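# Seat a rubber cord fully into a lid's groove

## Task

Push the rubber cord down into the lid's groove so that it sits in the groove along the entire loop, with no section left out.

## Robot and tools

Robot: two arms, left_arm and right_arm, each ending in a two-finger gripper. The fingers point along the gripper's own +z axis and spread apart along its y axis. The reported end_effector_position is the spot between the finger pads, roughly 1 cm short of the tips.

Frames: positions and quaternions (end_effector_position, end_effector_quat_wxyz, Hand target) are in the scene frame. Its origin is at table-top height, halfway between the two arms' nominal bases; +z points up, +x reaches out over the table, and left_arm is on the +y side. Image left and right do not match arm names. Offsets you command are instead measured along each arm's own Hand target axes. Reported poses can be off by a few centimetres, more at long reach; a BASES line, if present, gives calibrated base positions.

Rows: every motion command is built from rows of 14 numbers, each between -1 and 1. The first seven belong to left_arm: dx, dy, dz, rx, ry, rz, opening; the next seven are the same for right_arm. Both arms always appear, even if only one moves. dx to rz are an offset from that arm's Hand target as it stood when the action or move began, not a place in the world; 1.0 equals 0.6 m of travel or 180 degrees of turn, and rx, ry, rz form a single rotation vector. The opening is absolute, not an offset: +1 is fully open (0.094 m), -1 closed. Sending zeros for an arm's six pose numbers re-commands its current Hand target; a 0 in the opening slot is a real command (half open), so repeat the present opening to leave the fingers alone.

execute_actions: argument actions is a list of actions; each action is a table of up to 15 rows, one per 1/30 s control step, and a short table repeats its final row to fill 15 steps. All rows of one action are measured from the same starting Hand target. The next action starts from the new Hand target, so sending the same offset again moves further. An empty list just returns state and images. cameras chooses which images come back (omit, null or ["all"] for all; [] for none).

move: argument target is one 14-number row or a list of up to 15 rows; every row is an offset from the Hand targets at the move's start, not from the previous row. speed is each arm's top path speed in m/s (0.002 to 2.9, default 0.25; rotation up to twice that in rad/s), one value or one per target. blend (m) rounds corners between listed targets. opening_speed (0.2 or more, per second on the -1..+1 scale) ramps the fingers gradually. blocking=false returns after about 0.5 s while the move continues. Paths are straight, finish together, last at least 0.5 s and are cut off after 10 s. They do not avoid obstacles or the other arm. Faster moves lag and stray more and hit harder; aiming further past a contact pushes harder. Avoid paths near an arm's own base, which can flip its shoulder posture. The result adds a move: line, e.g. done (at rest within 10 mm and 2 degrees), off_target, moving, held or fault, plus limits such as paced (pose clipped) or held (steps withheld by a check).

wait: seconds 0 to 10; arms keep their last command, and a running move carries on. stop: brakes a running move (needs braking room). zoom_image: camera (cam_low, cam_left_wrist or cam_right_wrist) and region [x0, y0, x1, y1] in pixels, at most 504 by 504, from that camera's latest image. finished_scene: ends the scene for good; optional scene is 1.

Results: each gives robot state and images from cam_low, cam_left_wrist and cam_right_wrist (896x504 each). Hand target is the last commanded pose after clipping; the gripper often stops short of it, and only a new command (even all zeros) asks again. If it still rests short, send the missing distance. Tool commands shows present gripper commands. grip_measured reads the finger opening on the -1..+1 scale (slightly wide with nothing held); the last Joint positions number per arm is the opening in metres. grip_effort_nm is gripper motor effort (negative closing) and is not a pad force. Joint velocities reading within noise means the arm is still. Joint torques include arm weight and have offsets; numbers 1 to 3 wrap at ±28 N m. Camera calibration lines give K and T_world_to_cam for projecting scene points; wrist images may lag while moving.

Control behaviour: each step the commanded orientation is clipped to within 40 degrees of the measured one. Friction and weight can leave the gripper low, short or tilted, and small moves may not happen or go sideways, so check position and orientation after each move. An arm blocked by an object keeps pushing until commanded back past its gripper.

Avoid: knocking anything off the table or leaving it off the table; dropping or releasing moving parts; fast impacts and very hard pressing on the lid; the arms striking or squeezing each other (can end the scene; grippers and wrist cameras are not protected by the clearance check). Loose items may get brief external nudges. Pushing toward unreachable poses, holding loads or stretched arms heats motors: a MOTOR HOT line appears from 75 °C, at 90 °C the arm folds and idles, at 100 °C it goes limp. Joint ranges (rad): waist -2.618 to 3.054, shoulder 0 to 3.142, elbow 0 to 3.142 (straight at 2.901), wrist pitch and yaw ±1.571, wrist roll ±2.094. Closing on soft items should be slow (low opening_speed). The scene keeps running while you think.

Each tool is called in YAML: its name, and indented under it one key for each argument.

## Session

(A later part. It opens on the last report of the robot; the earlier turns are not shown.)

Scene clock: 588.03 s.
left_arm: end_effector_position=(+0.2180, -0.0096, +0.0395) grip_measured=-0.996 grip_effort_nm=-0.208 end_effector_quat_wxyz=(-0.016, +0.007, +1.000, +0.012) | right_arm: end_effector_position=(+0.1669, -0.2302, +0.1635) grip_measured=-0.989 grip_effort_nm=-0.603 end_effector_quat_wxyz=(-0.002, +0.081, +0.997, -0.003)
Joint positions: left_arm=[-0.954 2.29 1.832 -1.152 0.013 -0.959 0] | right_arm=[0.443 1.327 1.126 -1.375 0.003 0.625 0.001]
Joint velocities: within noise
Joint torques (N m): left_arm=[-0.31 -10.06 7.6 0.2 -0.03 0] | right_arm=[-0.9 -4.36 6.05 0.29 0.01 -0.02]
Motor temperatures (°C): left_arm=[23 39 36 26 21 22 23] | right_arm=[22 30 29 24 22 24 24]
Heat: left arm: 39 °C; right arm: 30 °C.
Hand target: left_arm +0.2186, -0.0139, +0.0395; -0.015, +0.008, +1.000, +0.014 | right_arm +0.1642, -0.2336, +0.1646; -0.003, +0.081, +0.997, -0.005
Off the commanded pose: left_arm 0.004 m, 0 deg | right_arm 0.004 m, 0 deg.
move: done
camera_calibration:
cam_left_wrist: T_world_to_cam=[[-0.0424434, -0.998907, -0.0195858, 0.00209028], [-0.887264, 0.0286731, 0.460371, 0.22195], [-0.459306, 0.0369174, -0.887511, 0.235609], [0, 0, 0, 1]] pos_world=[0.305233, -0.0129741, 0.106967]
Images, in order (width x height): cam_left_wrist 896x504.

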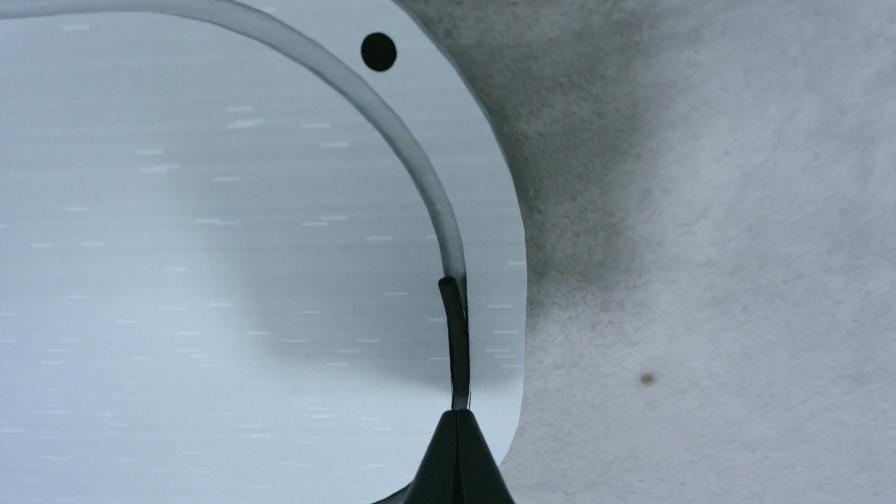

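move:
  target: [0.0,0,0.058,0,0,0,-1,0,0,0,0,0,0,-1]
  speed: 0.08
  cameras: ["cam_left_wrist"]

move:
  target: [-0.02,0.0,-0.01,0,0,0,-1,0,0,0,0,0,0,-1]
  speed: 0.12
  cameras: ["cam_left_wrist"]

Scene clock: 593.47 s.
left_arm: end_effector_position=(+0.2190, -0.0111, +0.0257) grip_measured=-0.996 grip_effort_nm=-0.212 end_effector_quat_wxyz=(-0.015, +0.007, +1.000, +0.011) | right_arm: end_effector_position=(+0.1669, -0.2302, +0.1635) grip_measured=-0.989 grip_effort_nm=-0.608 end_effector_quat_wxyz=(-0.002, +0.081, +0.997, -0.003)
Joint positions: left_arm=[-0.954 2.307 1.804 -1.103 0.013 -0.959 0] | right_arm=[0.443 1.327 1.126 -1.375 0.003 0.625 0.001]
Joint velocities: within noise
Joint torques (N m): left_arm=[-0.58 -8.73 2.89 0.89 -0.03 0.03] | right_arm=[-0.92 -4.38 6.05 0.28 -0.01 0]
Motor temperatures (°C): left_arm=[23 39 36 26 21 22 23] | right_arm=[22 30 29 24 22 24 24]
Heat: left arm: 39 °C; right arm: 30 °C.
Hand target: left_arm +0.2175, -0.0129, +0.0048; -0.015, +0.008, +1.000, +0.014 | right_arm +0.1642, -0.2336, +0.1646; -0.003, +0.081, +0.997, -0.005
Off the commanded pose: left_arm 0.021 m, 0 deg | right_arm 0.004 m, 0 deg.
move: off_target (left_arm)
camera_calibration:
cam_left_wrist: T_world_to_cam=[[-0.0423693, -0.998974, -0.0159854, 0.000310901], [-0.888461, 0.0303541, 0.457948, 0.229562], [-0.456993, 0.0336053, -0.888835, 0.223318], [0, 0, 0, 1]] pos_world=[0.306025, -0.0141623, 0.0933706]
Images, in order (width x height): cam_left_wrist 896x504.

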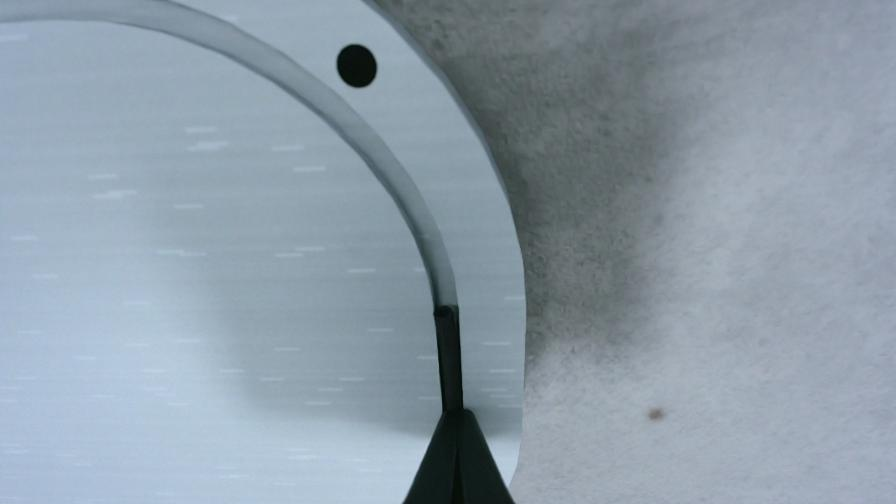

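Scene clock: 594.27 s.
left_arm: end_effector_position=(+0.2205, -0.0105, +0.0264) grip_measured=-0.996 grip_effort_nm=-0.203 end_effector_quat_wxyz=(-0.019, +0.008, +1.000, +0.013) | right_arm: end_effector_position=(+0.1669, -0.2302, +0.1635) grip_measured=-0.989 grip_effort_nm=-0.608 end_effector_quat_wxyz=(-0.002, +0.081, +0.997, -0.003)
Joint positions: left_arm=[-0.949 2.315 1.821 -1.119 0.016 -0.952 0] | right_arm=[0.443 1.327 1.126 -1.375 0.003 0.625 0.001]
Joint velocities: within noise
Joint torques (N m): left_arm=[0.8 -7.54 6.27 0.71 -0.09 0.13] | right_arm=[-0.91 -4.34 6.13 0.28 -0.02 -0.04]
Motor temperatures (°C): left_arm=[23 39 36 26 21 22 23] | right_arm=[22 30 29 24 22 24 24]
Heat: left arm: 39 °C; right arm: 30 °C.
Hand target: left_arm +0.2296, -0.0132, +0.0104; -0.015, +0.008, +1.000, +0.014 | right_arm +0.1642, -0.2336, +0.1646; -0.003, +0.081, +0.997, -0.005
Off the commanded pose: left_arm 0.019 m, 0 deg | right_arm 0.004 m, 0 deg.
move: off_target (left_arm)
camera_calibration:
cam_left_wrist: T_world_to_cam=[[-0.0446474, -0.998808, -0.0197333, 0.00163498], [-0.885005, 0.0303815, 0.464589, 0.229631], [-0.463436, 0.0382068, -0.885306, 0.226034], [0, 0, 0, 1]] pos_world=[0.308049, -0.0139795, 0.0934573]
Images, in order (width x height): cam_left_wrist 896x504.

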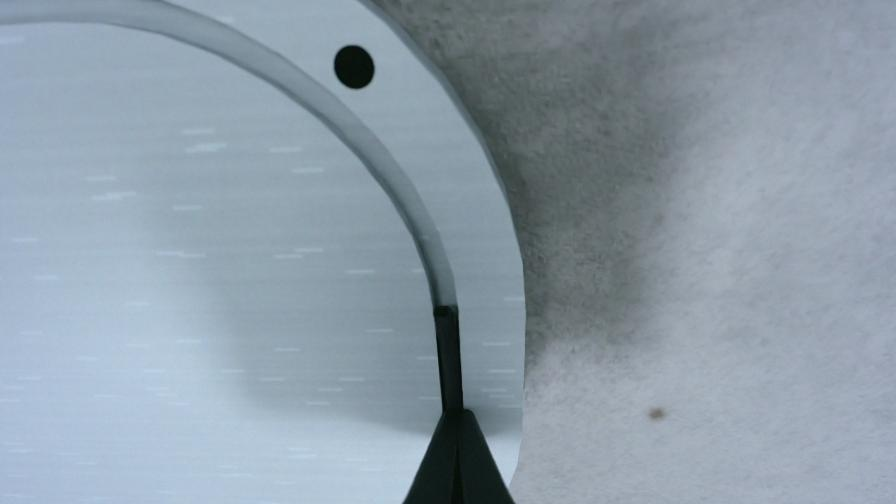

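move:
  target: [0,0.0,-0.055,0,0,0,-1,0,0,0,0,0,0,-1]
  speed: 0.12
  cameras: ["cam_left_wrist"]

Scene clock: 598.60 s.
left_arm: end_effector_position=(+0.2252, -0.0124, +0.0408) grip_measured=-0.996 grip_effort_nm=-0.208 end_effector_quat_wxyz=(-0.020, +0.006, +1.000, +0.014) | right_arm: end_effector_position=(+0.1669, -0.2302, +0.1635) grip_measured=-0.989 grip_effort_nm=-0.608 end_effector_quat_wxyz=(-0.002, +0.081, +0.997, -0.003)
Joint positions: left_arm=[-0.943 2.323 1.894 -1.188 0.016 -0.95 0] | right_arm=[0.443 1.327 1.126 -1.375 0.003 0.625 0.001]
Joint velocities: within noise
Joint torques (N m): left_arm=[0.35 -10.7 7.58 0.15 -0.02 0.14] | right_arm=[-0.92 -4.37 6.05 0.29 0 -0.03]
Motor temperatures (°C): left_arm=[23 39 36 26 21 22 23] | right_arm=[22 30 29 24 22 24 24]
Heat: left arm: 39 °C; right arm: 30 °C.
Hand target: left_arm +0.2307, -0.0142, +0.0435; -0.015, +0.008, +1.000, +0.014 | right_arm +0.1642, -0.2336, +0.1646; -0.003, +0.081, +0.997, -0.005
Off the commanded pose: left_arm 0.006 m, 1 deg | right_arm 0.004 m, 0 deg.
move: done
camera_calibration:
cam_left_wrist: T_world_to_cam=[[-0.0401276, -0.998936, -0.0227497, -0.000656058], [-0.8841, 0.0248875, 0.466635, 0.226838], [-0.465572, 0.038838, -0.884157, 0.241495], [0, 0, 0, 1]] pos_world=[0.312954, -0.01568, 0.107654]
Images, in order (width x height): cam_left_wrist 896x504.

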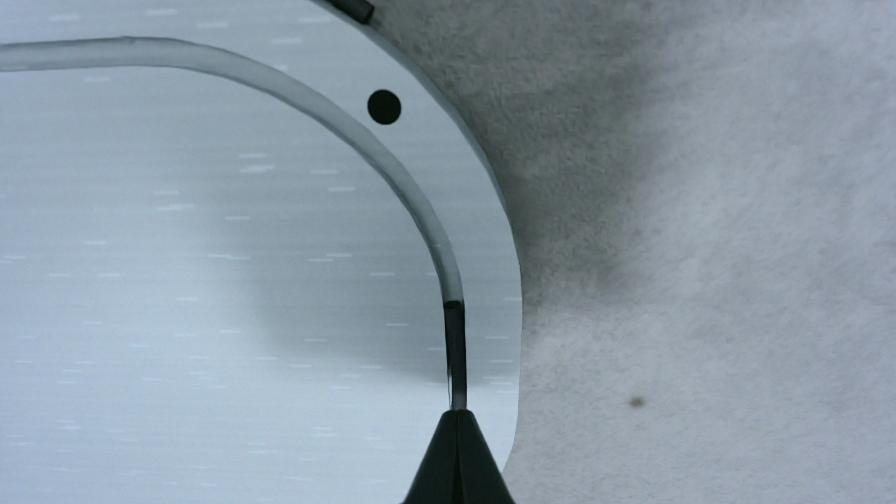

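move:
  target:
    - [0,0.0,0.06,0,0,0,-1,0,0,0,0,0,0,-1]
    - [0,0.0,-0.01,0,0,0,-1,0,0,0,0,0,0,-1]
    - [-0.021,0.002,-0.01,0,0,0,-1,0,0,0,0,0,0,-1]
    - [-0.021,0.002,0.06,0,0,0,-1,0,0,0,0,0,0,-1]
    - [-0.021,0.002,-0.01,0,0,0,-1,0,0,0,0,0,0,-1]
  speed: 0.08
  cameras: ["cam_left_wrist"]

Scene clock: 606.53 s.
left_arm: end_effector_position=(+0.2384, -0.0099, +0.0406) grip_measured=-0.996 grip_effort_nm=-0.212 end_effector_quat_wxyz=(-0.024, +0.005, +1.000, +0.020) | right_arm: end_effector_position=(+0.1669, -0.2302, +0.1635) grip_measured=-0.989 grip_effort_nm=-0.598 end_effector_quat_wxyz=(-0.002, +0.081, +0.997, -0.003)
Joint positions: left_arm=[-0.916 2.364 1.964 -1.231 0.015 -0.925 0] | right_arm=[0.443 1.327 1.126 -1.375 0.003 0.625 0.001]
Joint velocities: within noise
Joint torques (N m): left_arm=[0.16 -12.25 7.88 0.22 -0.08 0.18] | right_arm=[-0.91 -4.33 6.06 0.29 0.01 -0.03]
Motor temperatures (°C): left_arm=[23 39 37 26 21 22 23] | right_arm=[22 30 29 24 22 24 24]
Heat: left arm: 39 °C; right arm: 30 °C.
Hand target: left_arm +0.2434, -0.0133, +0.0490; -0.015, +0.008, +1.000, +0.014 | right_arm +0.1642, -0.2336, +0.1646; -0.003, +0.081, +0.997, -0.005
Off the commanded pose: left_arm 0.010 m, 1 deg | right_arm 0.004 m, 0 deg.
move: done
camera_calibration:
cam_left_wrist: T_world_to_cam=[[-0.038114, -0.998707, -0.0336536, 0.0022471], [-0.880461, 0.0176359, 0.473791, 0.237345], [-0.472584, 0.0476887, -0.879994, 0.248886], [0, 0, 0, 1]] pos_world=[0.326678, -0.0138107, 0.106642]
Images, in order (width x height): cam_left_wrist 896x504.

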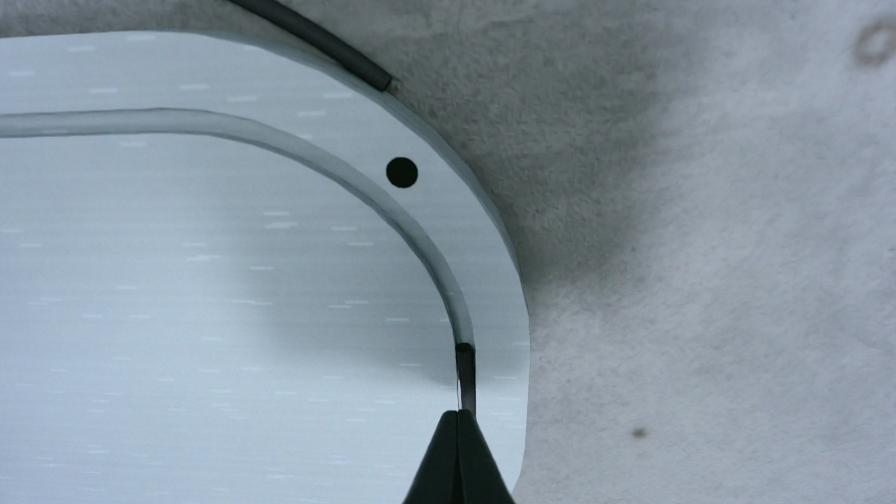

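move:
  target: [0.1,0.3638,-0.015,0.009,-0.0095,-0.005,-1,0,0,0,0,0,0,-1]
  speed: 0.2
  cameras: ["cam_left_wrist"]

Scene clock: 614.93 s.
left_arm: end_effector_position=(+0.1855, +0.2050, +0.0632) grip_measured=-0.996 grip_effort_nm=-0.212 end_effector_quat_wxyz=(-0.013, -0.004, +1.000, +0.006) | right_arm: end_effector_position=(+0.1669, -0.2302, +0.1635) grip_measured=-0.989 grip_effort_nm=-0.608 end_effector_quat_wxyz=(-0.002, +0.081, +0.997, -0.003)
Joint positions: left_arm=[-0.578 1.592 0.961 -0.968 0.005 -0.605 0] | right_arm=[0.443 1.327 1.126 -1.375 0.003 0.625 0.001]
Joint velocities: within noise
Joint torques (N m): left_arm=[0.18 -7.94 4.12 0.5 0.01 0.15] | right_arm=[-0.94 -4.36 6.06 0.3 0 -0.01]
Motor temperatures (°C): left_arm=[23 40 38 26 21 22 23] | right_arm=[22 30 29 24 22 24 24]
Heat: left arm: 40 °C; right arm: 30 °C.
Hand target: left_arm +0.1872, +0.2056, +0.0659; +0.000, +0.000, +1.000, +0.000 | right_arm +0.1642, -0.2336, +0.1646; -0.003, +0.081, +0.997, -0.005
Off the commanded pose: left_arm 0.003 m, 2 deg | right_arm 0.004 m, 0 deg.
move: done
camera_calibration:
cam_left_wrist: T_world_to_cam=[[-0.0202987, -0.999771, -0.00670539, 0.210873], [-0.891053, 0.0150488, 0.453649, 0.180003], [-0.453444, 0.0151833, -0.891155, 0.237355], [0, 0, 0, 1]] pos_world=[0.2723, 0.204512, 0.131275]
Images, in order (width x height): cam_left_wrist 896x504.

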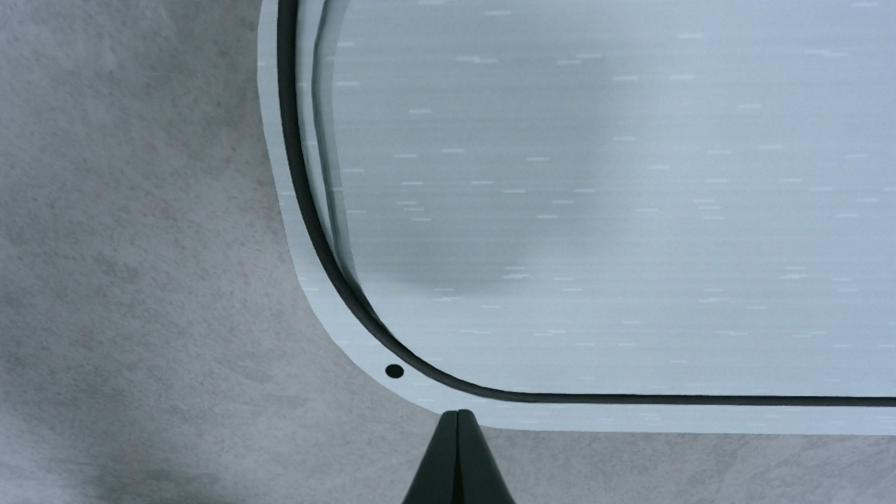

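move:
  target:
    - [0.0195,0.0348,0.0465,0,0,0,-1,0,0,0,0,0,0,-1]
    - [0.0195,0.0348,0.093,0,0,0,-1,0,0,0,0,0,0,-1]
    - [0.0195,0.0348,0.0465,0,0,0,-1,0,0,0,0,0,0,-1]
    - [0.0103,0.0432,0.0465,0,0,0,-1,0,0,0,0,0,0,-1]
    - [0.0103,0.0432,0.093,0,0,0,-1,0,0,0,0,0,0,-1]
    - [0.0103,0.0432,0.0465,0,0,0,-1,0,0,0,0,0,0,-1]
    - [-0.0005,0.0507,0.0465,0,0,0,-1,0,0,0,0,0,0,-1]
    - [-0.0005,0.0507,0.093,0,0,0,-1,0,0,0,0,0,0,-1]
  speed: 0.08
  cameras: ["cam_left_wrist"]

Scene clock: 629.30 s.
left_arm: end_effector_position=(+0.1843, +0.2358, +0.0219) grip_measured=-0.996 grip_effort_nm=-0.208 end_effector_quat_wxyz=(-0.006, -0.004, +1.000, +0.000) | right_arm: end_effector_position=(+0.1669, -0.2302, +0.1635) grip_measured=-0.989 grip_effort_nm=-0.608 end_effector_quat_wxyz=(-0.002, +0.081, +0.997, -0.003)
Joint positions: left_arm=[-0.473 1.594 0.779 -0.767 0.005 -0.499 0] | right_arm=[0.443 1.327 1.126 -1.375 0.003 0.625 0.001]
Joint velocities: within noise
Joint torques (N m): left_arm=[0.28 -2.82 2.77 1.06 -0.09 0.12] | right_arm=[-0.84 -4.31 6.01 0.29 0.01 -0.02]
Motor temperatures (°C): left_arm=[23 37 37 26 21 22 23] | right_arm=[22 30 29 24 22 24 24]
Heat: left arm: 37 °C; right arm: 30 °C.
Hand target: left_arm +0.1876, +0.2359, +0.0101; +0.000, +0.000, +1.000, +0.000 | right_arm +0.1642, -0.2336, +0.1646; -0.003, +0.081, +0.997, -0.005
Off the commanded pose: left_arm 0.012 m, 1 deg | right_arm 0.004 m, 0 deg.
move: off_target (left_arm)
camera_calibration:
cam_left_wrist: T_world_to_cam=[[-0.0210153, -0.999771, 0.00393782, 0.24121], [-0.896946, 0.0205935, 0.441661, 0.197181], [-0.441641, 0.00574964, -0.897174, 0.199775], [0, 0, 0, 1]] pos_world=[0.270159, 0.235945, 0.0911957]
Images, in order (width x height): cam_left_wrist 896x504.

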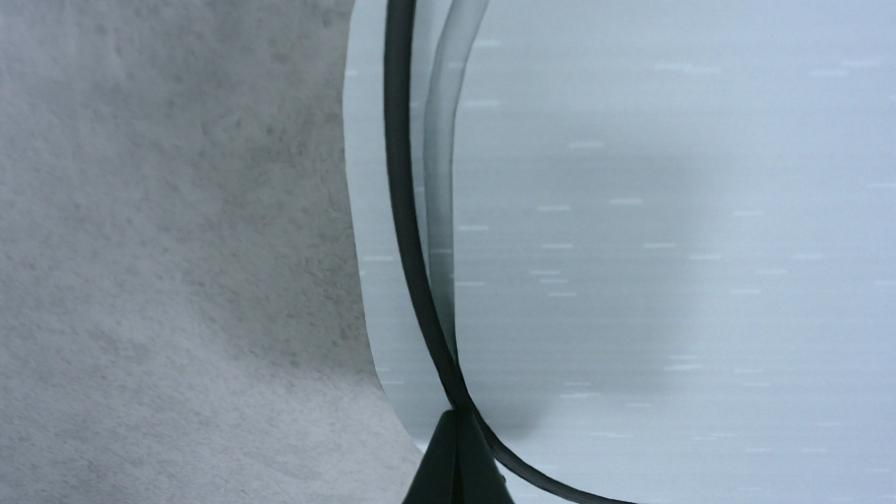

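move:
  target:
    - [0,0,-0.13,0,0,0,-1,0,0,0,0,0,0,-1]
    - [-0.254,-0.1767,-0.133,0,0,0.5,-0.5,0,0,0,0,0,0,-1]
  speed: [0.15,0.5]

Scene clock: 659.83 s.
left_arm: end_effector_position=(+0.3365, +0.1340, +0.0887) grip_measured=-0.502 grip_effort_nm=0.081 end_effector_quat_wxyz=(-0.001, +0.701, +0.713, -0.002) | right_arm: end_effector_position=(+0.1669, -0.2302, +0.1635) grip_measured=-0.989 grip_effort_nm=-0.603 end_effector_quat_wxyz=(-0.002, +0.081, +0.997, -0.003)
Joint positions: left_arm=[-0.516 2.163 1.822 -1.233 0.004 1.018 0.023] | right_arm=[0.443 1.327 1.126 -1.375 0.003 0.625 0.001]
Joint velocities: within noise
Joint torques (N m): left_arm=[-0.47 -9.31 7.87 0.24 0.06 0.17] | right_arm=[-0.95 -4.33 6.13 0.3 0.01 -0.02]
Motor temperatures (°C): left_arm=[23 32 35 27 21 22 23] | right_arm=[22 29 29 23 22 24 24]
Heat: left arm: 35 °C; right arm: 29 °C.
Hand target: left_arm +0.3400, +0.1300, +0.0899; +0.000, +0.707, +0.707, +0.000 | right_arm +0.1642, -0.2336, +0.1646; -0.003, +0.081, +0.997, -0.005
Off the commanded pose: left_arm 0.006 m, 1 deg | right_arm 0.004 m, 0 deg.
move: done
camera_calibration:
cam_left_wrist: T_world_to_cam=[[-0.999907, 0.0104933, 0.00875981, 0.335941], [0.0132371, 0.903174, 0.429071, -0.117085], [-0.00340925, 0.429147, -0.903228, 0.123806], [0, 0, 0, 1]] pos_world=[0.337882, 0.049092, 0.15912]
cam_right_wrist: T_world_to_cam=[[-0.163961, -0.986433, -0.00810572, -0.193629], [-0.888963, 0.144188, 0.434688, 0.155041], [-0.427622, 0.0784777, -0.900545, 0.335815], [0, 0, 0, 1]] pos_world=[0.24968, -0.239711, 0.233452]

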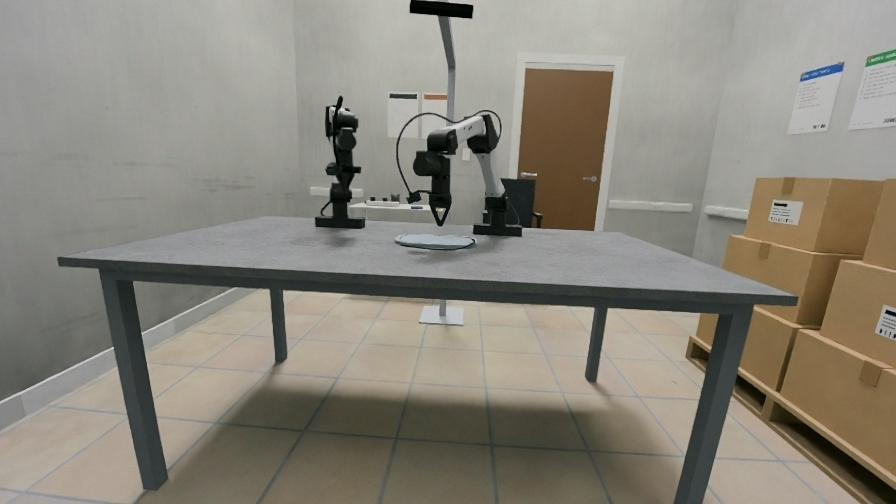

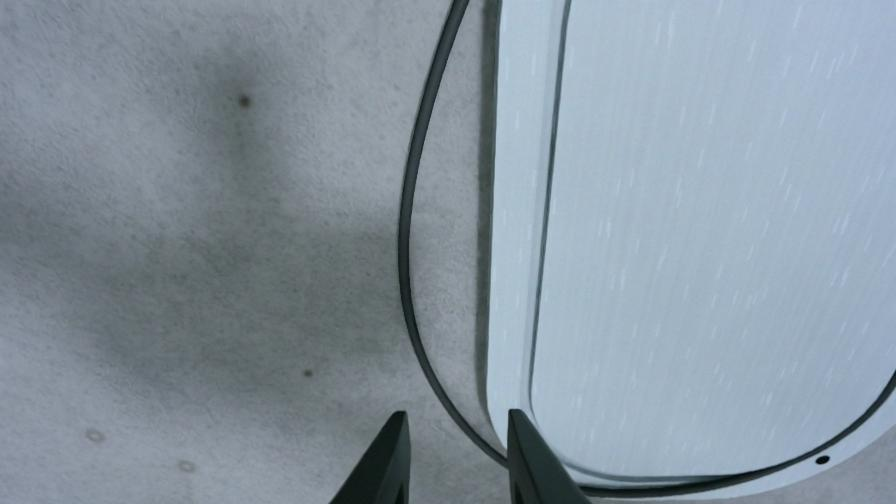

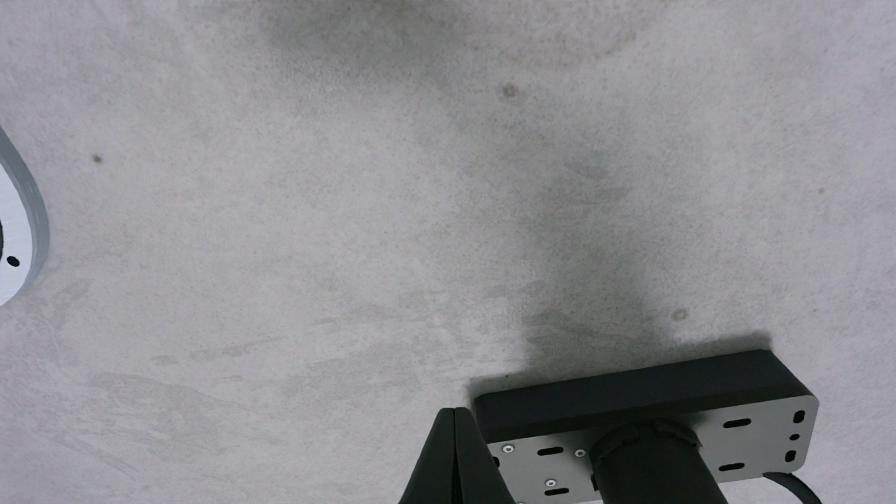

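move:
  target: [0,0.033,0.083,0,0,0,-0.5,0,0,0,0,0,0,-1]
  speed: 0.12
  cameras: ["cam_left_wrist"]

Scene clock: 667.77 s.
left_arm: end_effector_position=(+0.3539, +0.1300, +0.0430) grip_measured=-0.502 grip_effort_nm=0.081 end_effector_quat_wxyz=(-0.005, +0.704, +0.710, -0.003) | right_arm: end_effector_position=(+0.1669, -0.2302, +0.1635) grip_measured=-0.989 grip_effort_nm=-0.608 end_effector_quat_wxyz=(-0.002, +0.081, +0.997, -0.003)
Joint positions: left_arm=[-0.504 2.275 1.822 -1.129 0.004 1.041 0.023] | right_arm=[0.443 1.327 1.126 -1.375 0.003 0.625 0.001]
Joint velocities: within noise
Joint torques (N m): left_arm=[0.47 -10.48 6.12 0.46 0.1 0.23] | right_arm=[-0.92 -4.4 6.08 0.29 0 -0.01]
Motor temperatures (°C): left_arm=[23 33 36 26 21 22 23] | right_arm=[22 29 29 23 22 24 24]
Heat: left arm: 36 °C; right arm: 29 °C.
Hand target: left_arm +0.3598, +0.1299, +0.0401; +0.000, +0.707, +0.707, +0.000 | right_arm +0.1642, -0.2336, +0.1646; -0.003, +0.081, +0.997, -0.005
Off the commanded pose: left_arm 0.007 m, 1 deg | right_arm 0.004 m, 0 deg.
move: done
camera_calibration:
cam_left_wrist: T_world_to_cam=[[-0.999654, 0.0208157, 0.0160758, 0.35211], [0.025723, 0.901201, 0.432638, -0.0985053], [-0.00548184, 0.432902, -0.901424, 0.0844784], [0, 0, 0, 1]] pos_world=[0.354985, 0.0448727, 0.113108]
Images, in order (width x height): cam_left_wrist 896x504.

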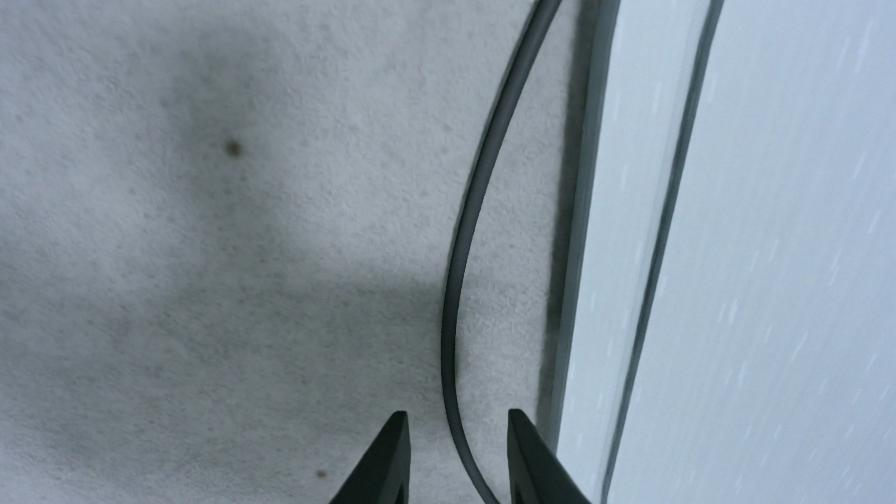

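move:
  target: [0,0.006,0.05,0,0,0,-0.5,0,0,0,0,0,0,-1]
  speed: 0.08
  cameras: ["cam_left_wrist"]

move:
  target: [0,0,0,0,0,0,-0.97,0,0,0,0,0,0,-1]
  opening_speed: 0.5
  cameras: ["cam_left_wrist"]

Scene clock: 674.60 s.
left_arm: end_effector_position=(+0.3625, +0.1270, +0.0180) grip_measured=-0.502 grip_effort_nm=0.076 end_effector_quat_wxyz=(+0.004, +0.705, +0.710, -0.001) | right_arm: end_effector_position=(+0.1669, -0.2302, +0.1635) grip_measured=-0.989 grip_effort_nm=-0.608 end_effector_quat_wxyz=(-0.002, +0.081, +0.997, -0.003)
Joint positions: left_arm=[-0.5 2.32 1.797 -1.041 0.004 1.045 0.023] | right_arm=[0.443 1.327 1.126 -1.375 0.003 0.625 0.001]
Joint velocities: within noise
Joint torques (N m): left_arm=[0.49 -10.4 4.52 0.54 0.09 0.2] | right_arm=[-0.92 -4.41 6.11 0.29 -0.01 0.01]
Motor temperatures (°C): left_arm=[23 33 36 26 21 22 23] | right_arm=[22 29 29 23 22 24 24]
Heat: left arm: 36 °C; right arm: 29 °C.
Hand target: left_arm +0.3633, +0.1299, +0.0100; +0.000, +0.707, +0.707, +0.000 | right_arm +0.1642, -0.2336, +0.1646; -0.003, +0.081, +0.997, -0.005
Off the commanded pose: left_arm 0.008 m, 1 deg | right_arm 0.004 m, 0 deg.
move: done
camera_calibration:
cam_left_wrist: T_world_to_cam=[[-0.999775, 0.0211979, 0.0000483552, 0.361447], [0.0192118, 0.905135, 0.42469, -0.0831601], [0.00895877, 0.424596, -0.905339, 0.0591317], [0, 0, 0, 1]] pos_world=[0.362434, 0.0425022, 0.088834]
Images, in order (width x height): cam_left_wrist 896x504.

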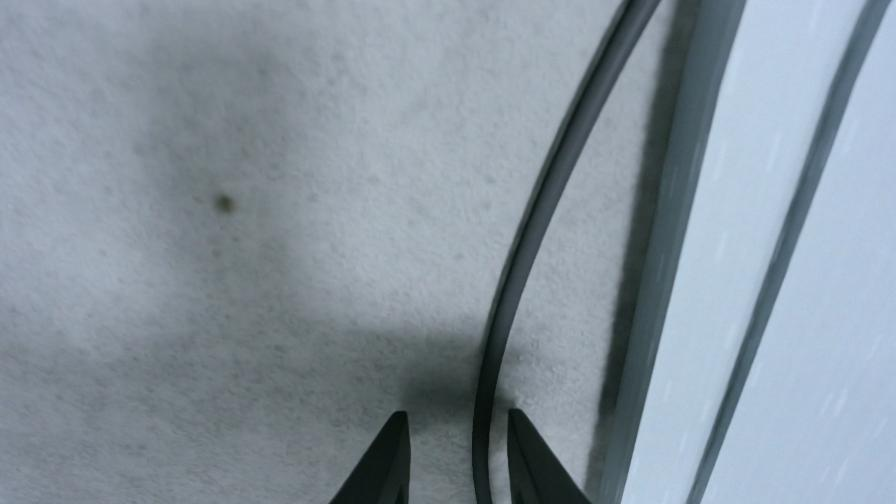

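Scene clock: 675.77 s.
left_arm: end_effector_position=(+0.3627, +0.1269, +0.0180) grip_measured=-0.962 grip_effort_nm=-0.442 end_effector_quat_wxyz=(+0.004, +0.705, +0.709, -0.001) | right_arm: end_effector_position=(+0.1669, -0.2302, +0.1635) grip_measured=-0.989 grip_effort_nm=-0.598 end_effector_quat_wxyz=(-0.002, +0.081, +0.997, -0.003)
Joint positions: left_arm=[-0.5 2.32 1.797 -1.04 0.004 1.045 0.002] | right_arm=[0.443 1.327 1.126 -1.375 0.003 0.625 0.001]
Joint velocities: within noise
Joint torques (N m): left_arm=[0.35 -10.44 4.59 0.59 0.05 0.18] | right_arm=[-0.92 -4.44 6.09 0.28 0 -0.01]
Motor temperatures (°C): left_arm=[23 33 36 26 21 22 23] | right_arm=[22 29 29 23 22 24 24]
Heat: left arm: 36 °C; right arm: 29 °C.
Hand target: left_arm +0.3634, +0.1298, +0.0100; +0.000, +0.707, +0.707, +0.000 | right_arm +0.1642, -0.2336, +0.1646; -0.003, +0.081, +0.997, -0.005
Off the commanded pose: left_arm 0.009 m, 1 deg | right_arm 0.004 m, 0 deg.
move: done
camera_calibration:
cam_left_wrist: T_world_to_cam=[[-0.999766, 0.0216303, -0.000637542, 0.361485], [0.0193154, 0.905277, 0.424382, -0.0831295], [0.00975668, 0.424271, -0.905483, 0.0590027], [0, 0, 0, 1]] pos_world=[0.362431, 0.0424031, 0.088935]
Images, in order (width x height): cam_left_wrist 896x504.

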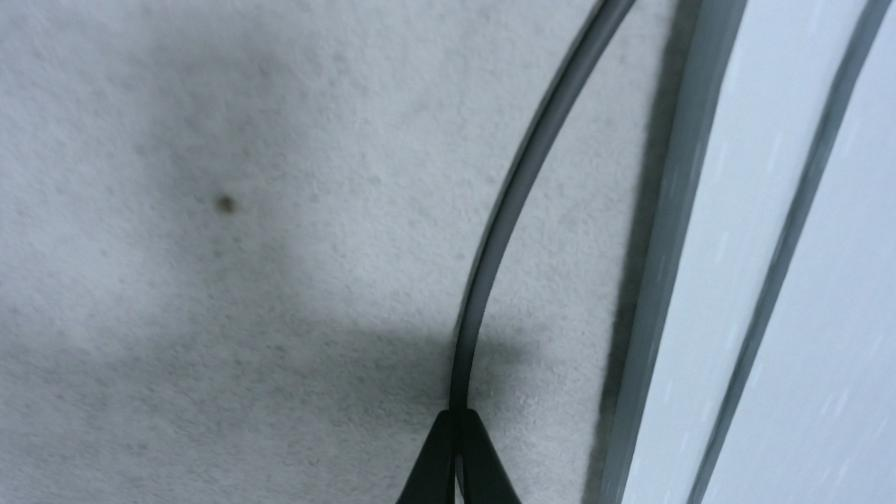

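move:
  target:
    - [0,0,-0.075,0,0,0,-0.97,0,0,0,0,0,0,-1]
    - [0,-0.097,-0.075,0,0,0,-0.97,0,0,0,0,0,0,-1]
  speed: 0.1

Scene clock: 682.17 s.
left_arm: end_effector_position=(+0.3017, +0.1318, +0.0419) grip_measured=-0.962 grip_effort_nm=-0.432 end_effector_quat_wxyz=(-0.023, +0.710, +0.704, -0.006) | right_arm: end_effector_position=(+0.1669, -0.2302, +0.1635) grip_measured=-0.989 grip_effort_nm=-0.603 end_effector_quat_wxyz=(-0.002, +0.081, +0.997, -0.003)
Joint positions: left_arm=[-0.567 2.133 1.582 -1.067 0.004 0.993 0.002] | right_arm=[0.443 1.327 1.126 -1.375 0.003 0.625 0.001]
Joint velocities: within noise
Joint torques (N m): left_arm=[0.01 -14.53 4.22 0.42 0.01 -0.03] | right_arm=[-0.9 -4.37 6.02 0.29 0 -0.01]
Motor temperatures (°C): left_arm=[23 35 36 26 21 22 23] | right_arm=[22 29 29 23 22 24 24]
Heat: left arm: 36 °C; right arm: 29 °C.
Hand target: left_arm +0.3052, +0.1299, +0.0551; +0.000, +0.707, +0.707, +0.000 | right_arm +0.1642, -0.2336, +0.1646; -0.003, +0.081, +0.997, -0.005
Off the commanded pose: left_arm 0.014 m, 3 deg | right_arm 0.004 m, 0 deg.
move: off_target (left_arm)
camera_calibration:
cam_left_wrist: T_world_to_cam=[[-0.998307, 0.035786, 0.045857, 0.296262], [0.052603, 0.891917, 0.449129, -0.105839], [-0.0248281, 0.450781, -0.892289, 0.0853999], [0, 0, 0, 1]] pos_world=[0.303448, 0.0453006, 0.110151]
cam_right_wrist: T_world_to_cam=[[-0.163961, -0.986433, -0.00810572, -0.193629], [-0.888963, 0.144188, 0.434688, 0.155041], [-0.427622, 0.0784777, -0.900545, 0.335815], [0, 0, 0, 1]] pos_world=[0.24968, -0.239711, 0.233452]

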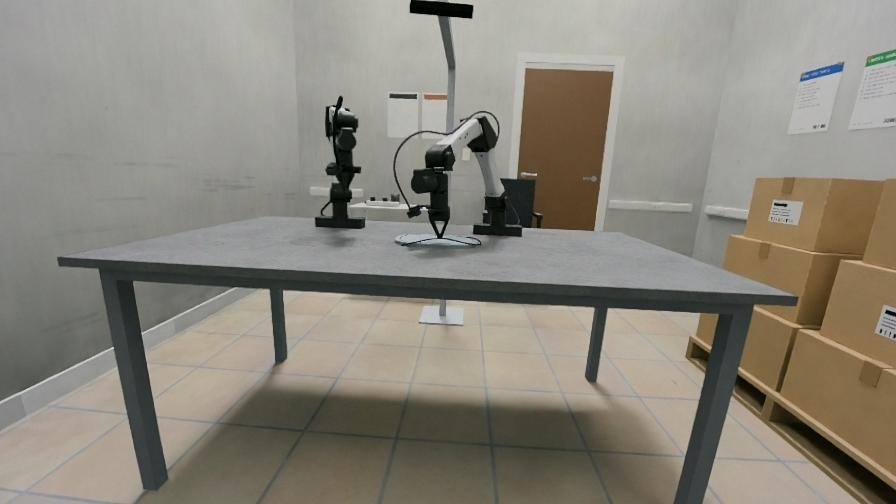

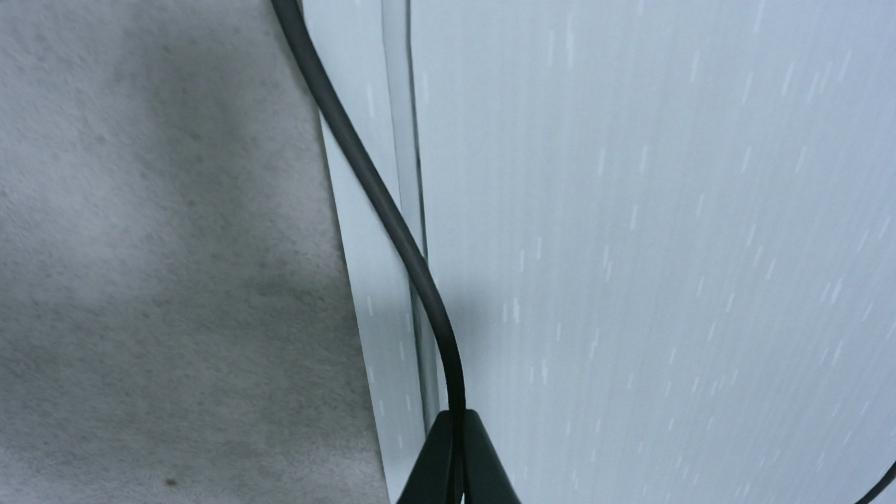

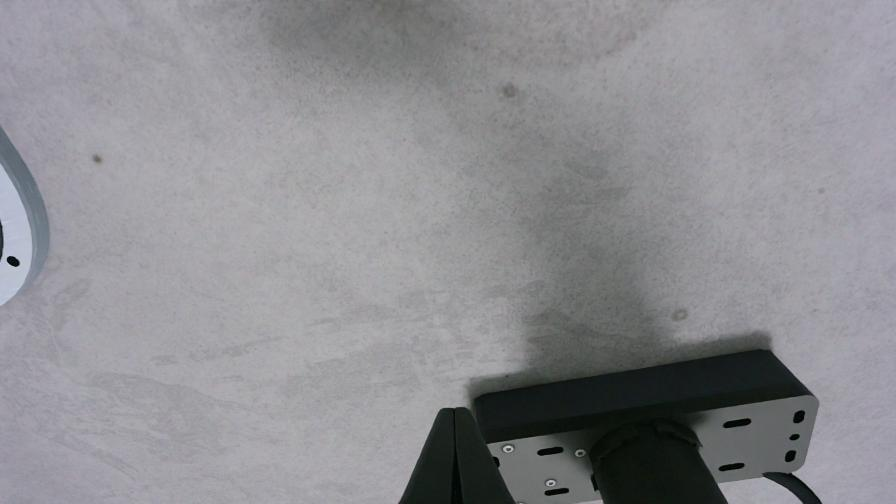

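move:
  target:
    - [0,0.012,0,0,0,0,-0.97,0,0,0,0,0,0,-1]
    - [0,0.012,0.035,0,0,0,-0.97,0,0,0,0,0,0,-1]
  speed: 0.08
  cameras: ["cam_left_wrist"]

Scene clock: 687.60 s.
left_arm: end_effector_position=(+0.3111, +0.1274, +0.0383) grip_measured=-0.962 grip_effort_nm=-0.437 end_effector_quat_wxyz=(+0.000, +0.708, +0.706, -0.002) | right_arm: end_effector_position=(+0.1669, -0.2302, +0.1635) grip_measured=-0.989 grip_effort_nm=-0.608 end_effector_quat_wxyz=(-0.002, +0.081, +0.997, -0.003)
Joint positions: left_arm=[-0.563 2.133 1.568 -1.007 0.004 0.993 0.002] | right_arm=[0.443 1.327 1.126 -1.375 0.003 0.625 0.001]
Joint velocities: within noise
Joint torques (N m): left_arm=[0.64 -10 4.31 0.59 0.04 0.13] | right_arm=[-0.94 -4.36 6.09 0.29 0 0]
Motor temperatures (°C): left_arm=[23 37 36 26 21 22 23] | right_arm=[22 29 29 23 22 24 24]
Heat: left arm: 37 °C; right arm: 29 °C.
Hand target: left_arm +0.3123, +0.1299, +0.0341; +0.000, +0.707, +0.707, +0.000 | right_arm +0.1643, -0.2336, +0.1646; -0.003, +0.081, +0.997, -0.005
Off the commanded pose: left_arm 0.005 m, 0 deg | right_arm 0.004 m, 0 deg.
move: done
camera_calibration:
cam_left_wrist: T_world_to_cam=[[-0.99947, 0.0318937, 0.00649102, 0.308302], [0.0316026, 0.903252, 0.427946, -0.0949388], [0.00778577, 0.427924, -0.903781, 0.0776692], [0, 0, 0, 1]] pos_world=[0.310534, 0.0426842, 0.108823]
Images, in order (width x height): cam_left_wrist 896x504.

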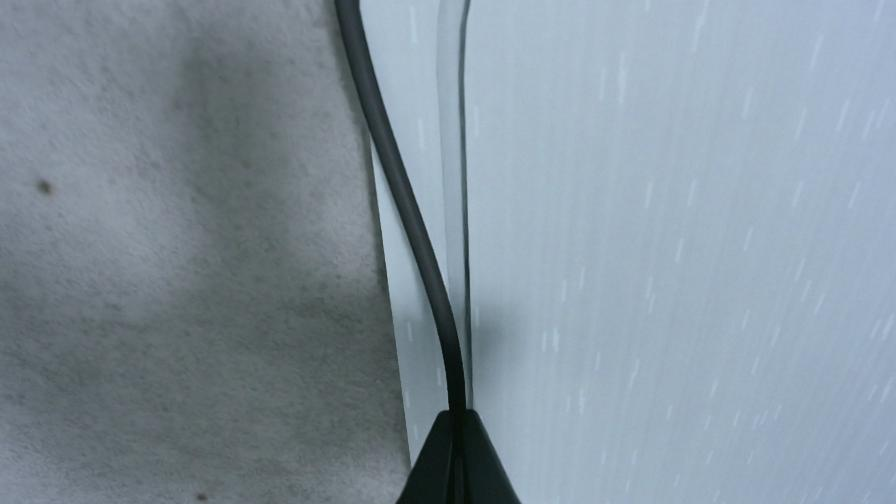

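move:
  target: [0,-0.0035,0.033,0,0,0,-0.97,0,0,0,0,0,0,-1]
  speed: 0.08
  cameras: ["cam_left_wrist"]

Scene clock: 691.83 s.
left_arm: end_effector_position=(+0.3100, +0.1282, +0.0259) grip_measured=-0.962 grip_effort_nm=-0.437 end_effector_quat_wxyz=(+0.004, +0.708, +0.706, -0.001) | right_arm: end_effector_position=(+0.1669, -0.2302, +0.1635) grip_measured=-0.989 grip_effort_nm=-0.603 end_effector_quat_wxyz=(-0.002, +0.081, +0.997, -0.003)
Joint positions: left_arm=[-0.563 2.137 1.523 -0.95 0.004 0.993 0.002] | right_arm=[0.443 1.327 1.126 -1.375 0.003 0.625 0.001]
Joint velocities: within noise
Joint torques (N m): left_arm=[0.47 -8.61 3.81 0.74 0.02 0.08] | right_arm=[-0.87 -4.38 6.11 0.28 0 0]
Motor temperatures (°C): left_arm=[23 38 36 26 21 22 23] | right_arm=[22 29 29 23 22 24 24]
Heat: left arm: 38 °C; right arm: 29 °C.
Hand target: left_arm +0.3102, +0.1299, +0.0142; +0.000, +0.707, +0.707, +0.000 | right_arm +0.1643, -0.2336, +0.1646; -0.003, +0.081, +0.997, -0.005
Off the commanded pose: left_arm 0.012 m, 1 deg | right_arm 0.004 m, 0 deg.
move: off_target (left_arm)
camera_calibration:
cam_left_wrist: T_world_to_cam=[[-0.999492, 0.0318812, -0.000311473, 0.307492], [0.0287393, 0.905135, 0.424153, -0.0895068], [0.0138044, 0.423928, -0.905591, 0.0649024], [0, 0, 0, 1]] pos_world=[0.309012, 0.0436985, 0.0968353]
Images, in order (width x height): cam_left_wrist 896x504.

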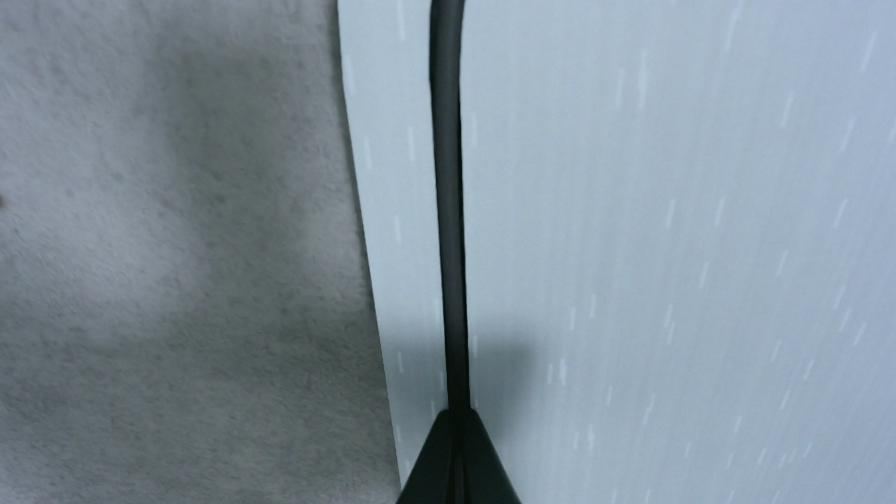

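move:
  target: [0,0,0,0,0,0,-0.85,0,0,0,0,0,0,-1]
  opening_speed: 0.5
  cameras: []

move:
  target: [0,0,-0.2,0,0,0,-0.85,0,0,0,0,0,0,-1]
  speed: 0.15
  cameras: ["cam_left_wrist"]

Scene clock: 697.80 s.
left_arm: end_effector_position=(+0.3108, +0.1276, +0.0259) grip_measured=-0.852 grip_effort_nm=0.085 end_effector_quat_wxyz=(+0.006, +0.708, +0.706, -0.001) | right_arm: end_effector_position=(+0.1669, -0.2302, +0.1635) grip_measured=-0.989 grip_effort_nm=-0.608 end_effector_quat_wxyz=(-0.002, +0.081, +0.997, -0.003)
Joint positions: left_arm=[-0.563 2.137 1.523 -0.946 0.004 0.993 0.007] | right_arm=[0.443 1.327 1.126 -1.375 0.003 0.625 0.001]
Joint velocities: within noise
Joint torques (N m): left_arm=[0.21 -8.51 3.81 0.71 0.07 0.01] | right_arm=[-0.88 -4.34 6.13 0.27 0.01 0]
Motor temperatures (°C): left_arm=[23 37 35 26 21 22 23] | right_arm=[22 29 29 23 22 24 24]
Heat: left arm: 37 °C; right arm: 29 °C.
Hand target: left_arm +0.3102, +0.1298, +0.0142; +0.000, +0.707, +0.707, +0.000 | right_arm +0.1643, -0.2336, +0.1646; -0.003, +0.081, +0.997, -0.005
Off the commanded pose: left_arm 0.012 m, 1 deg | right_arm 0.004 m, 0 deg.
move: off_target (left_arm)
No camera images: "cameras" was empty.

Scene clock: 699.43 s.
left_arm: end_effector_position=(+0.3051, +0.1314, +0.1145) grip_measured=-0.852 grip_effort_nm=0.081 end_effector_quat_wxyz=(-0.024, +0.708, +0.706, -0.007) | right_arm: end_effector_position=(+0.1669, -0.2302, +0.1635) grip_measured=-0.989 grip_effort_nm=-0.603 end_effector_quat_wxyz=(-0.002, +0.081, +0.997, -0.003)
Joint positions: left_arm=[-0.563 2.097 1.82 -1.343 0.004 0.993 0.007] | right_arm=[0.443 1.327 1.126 -1.375 0.003 0.625 0.001]
Joint velocities: within noise
Joint torques (N m): left_arm=[0.42 -13.49 7.72 0.14 0.1 0.02] | right_arm=[-0.91 -4.44 6.04 0.29 0 -0.01]
Motor temperatures (°C): left_arm=[23 37 36 26 21 22 23] | right_arm=[22 29 29 23 22 24 24]
Heat: left arm: 37 °C; right arm: 29 °C.
Hand target: left_arm +0.3103, +0.1299, +0.1342; +0.000, +0.707, +0.707, +0.000 | right_arm +0.1643, -0.2336, +0.1646; -0.003, +0.081, +0.997, -0.005
Off the commanded pose: left_arm 0.020 m, 3 deg | right_arm 0.004 m, 0 deg.
move: off_target (left_arm)
camera_calibration:
cam_left_wrist: T_world_to_cam=[[-0.998352, 0.0311799, 0.0481823, 0.296659], [0.049577, 0.891469, 0.450361, -0.137388], [-0.0289108, 0.452008, -0.891545, 0.151609], [0, 0, 0, 1]] pos_world=[0.307364, 0.0446988, 0.182746]
Images, in order (width x height): cam_left_wrist 896x504.

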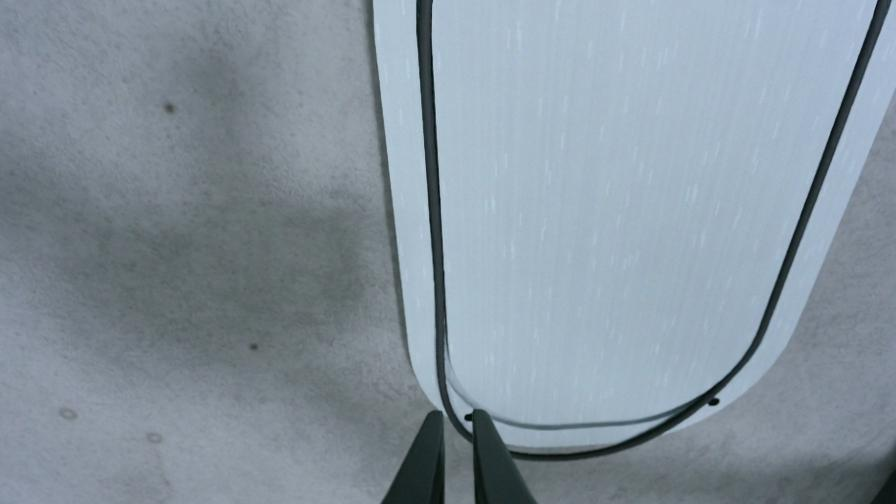

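move:
  target: [0.12,-0.07,0,0,0,0,-1,-0.08,0.3,-0.12,0,0,-0.055,-1]
  speed: 0.25

Scene clock: 706.27 s.
left_arm: end_effector_position=(+0.2672, +0.2009, +0.1272) grip_measured=-0.996 grip_effort_nm=-0.208 end_effector_quat_wxyz=(-0.016, +0.703, +0.711, -0.007) | right_arm: end_effector_position=(+0.2414, -0.0653, +0.2329) grip_measured=-0.989 grip_effort_nm=-0.603 end_effector_quat_wxyz=(+0.043, -0.009, +0.998, +0.038)
Joint positions: left_arm=[-0.448 1.809 1.471 -1.269 0.004 1.094 0] | right_arm=[0.763 1.872 1.961 -1.544 0.005 0.763 0.001]
Joint velocities: within noise
Joint torques (N m): left_arm=[0.31 -11.28 4.25 0.44 0.12 0.17] | right_arm=[-0.13 -6.86 8.01 0.57 -0.05 0.16]
Motor temperatures (°C): left_arm=[23 38 36 26 21 22 23] | right_arm=[22 29 30 23 22 24 24]
Heat: left arm: 38 °C; right arm: 30 °C.
Hand target: left_arm +0.2684, +0.2020, +0.1343; +0.000, +0.707, +0.707, +0.000 | right_arm +0.2413, -0.0631, +0.2342; -0.004, -0.005, +1.000, -0.005
Off the commanded pose: left_arm 0.007 m, 2 deg | right_arm 0.003 m, 7 deg.
joint sent to its limit (right arm) — joint 4 (wrist pitch), lower limit. The joint targets are off in orientation, not in position.
move: off_target (right_arm)
camera_calibration:
cam_left_wrist: T_world_to_cam=[[-0.999124, 0.0177964, 0.0378769, 0.260238], [0.0326978, 0.896848, 0.441128, -0.198629], [-0.0261193, 0.44198, -0.896645, 0.132283], [0, 0, 0, 1]] pos_world=[0.26996, 0.115042, 0.196374]
cam_right_wrist: T_world_to_cam=[[0.0207204, -0.995693, -0.0903705, -0.0442319], [-0.935211, -0.051261, 0.35036, 0.185436], [-0.353484, 0.0772559, -0.932245, 0.406643], [0, 0, 0, 1]] pos_world=[0.31808, -0.0659512, 0.310124]

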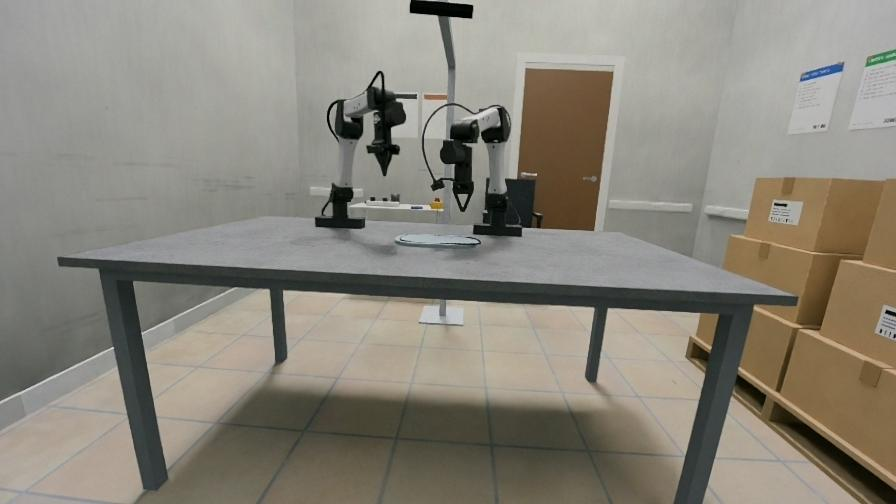

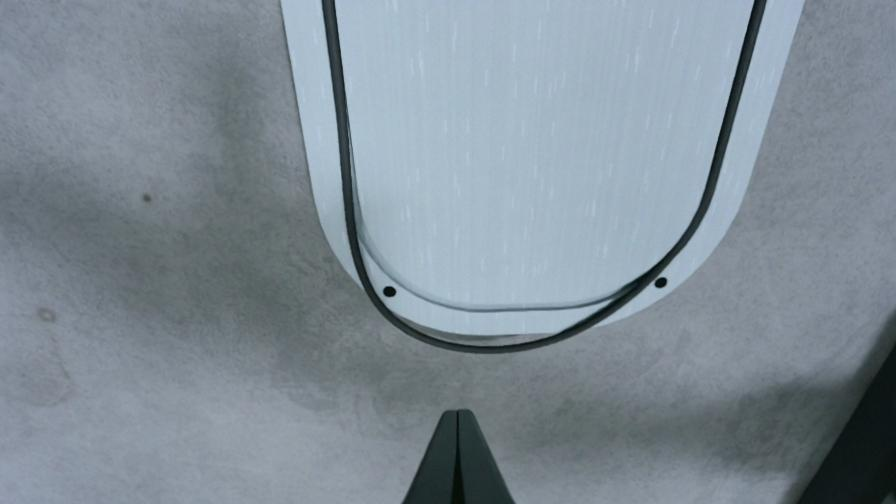

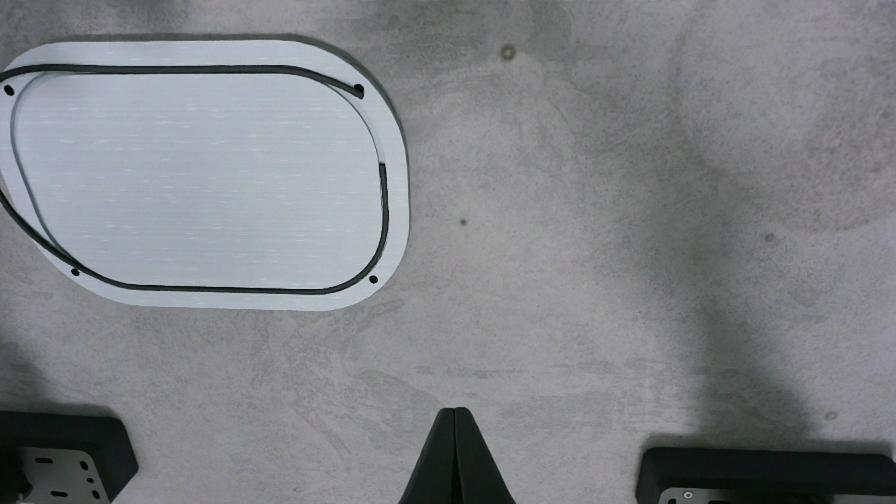

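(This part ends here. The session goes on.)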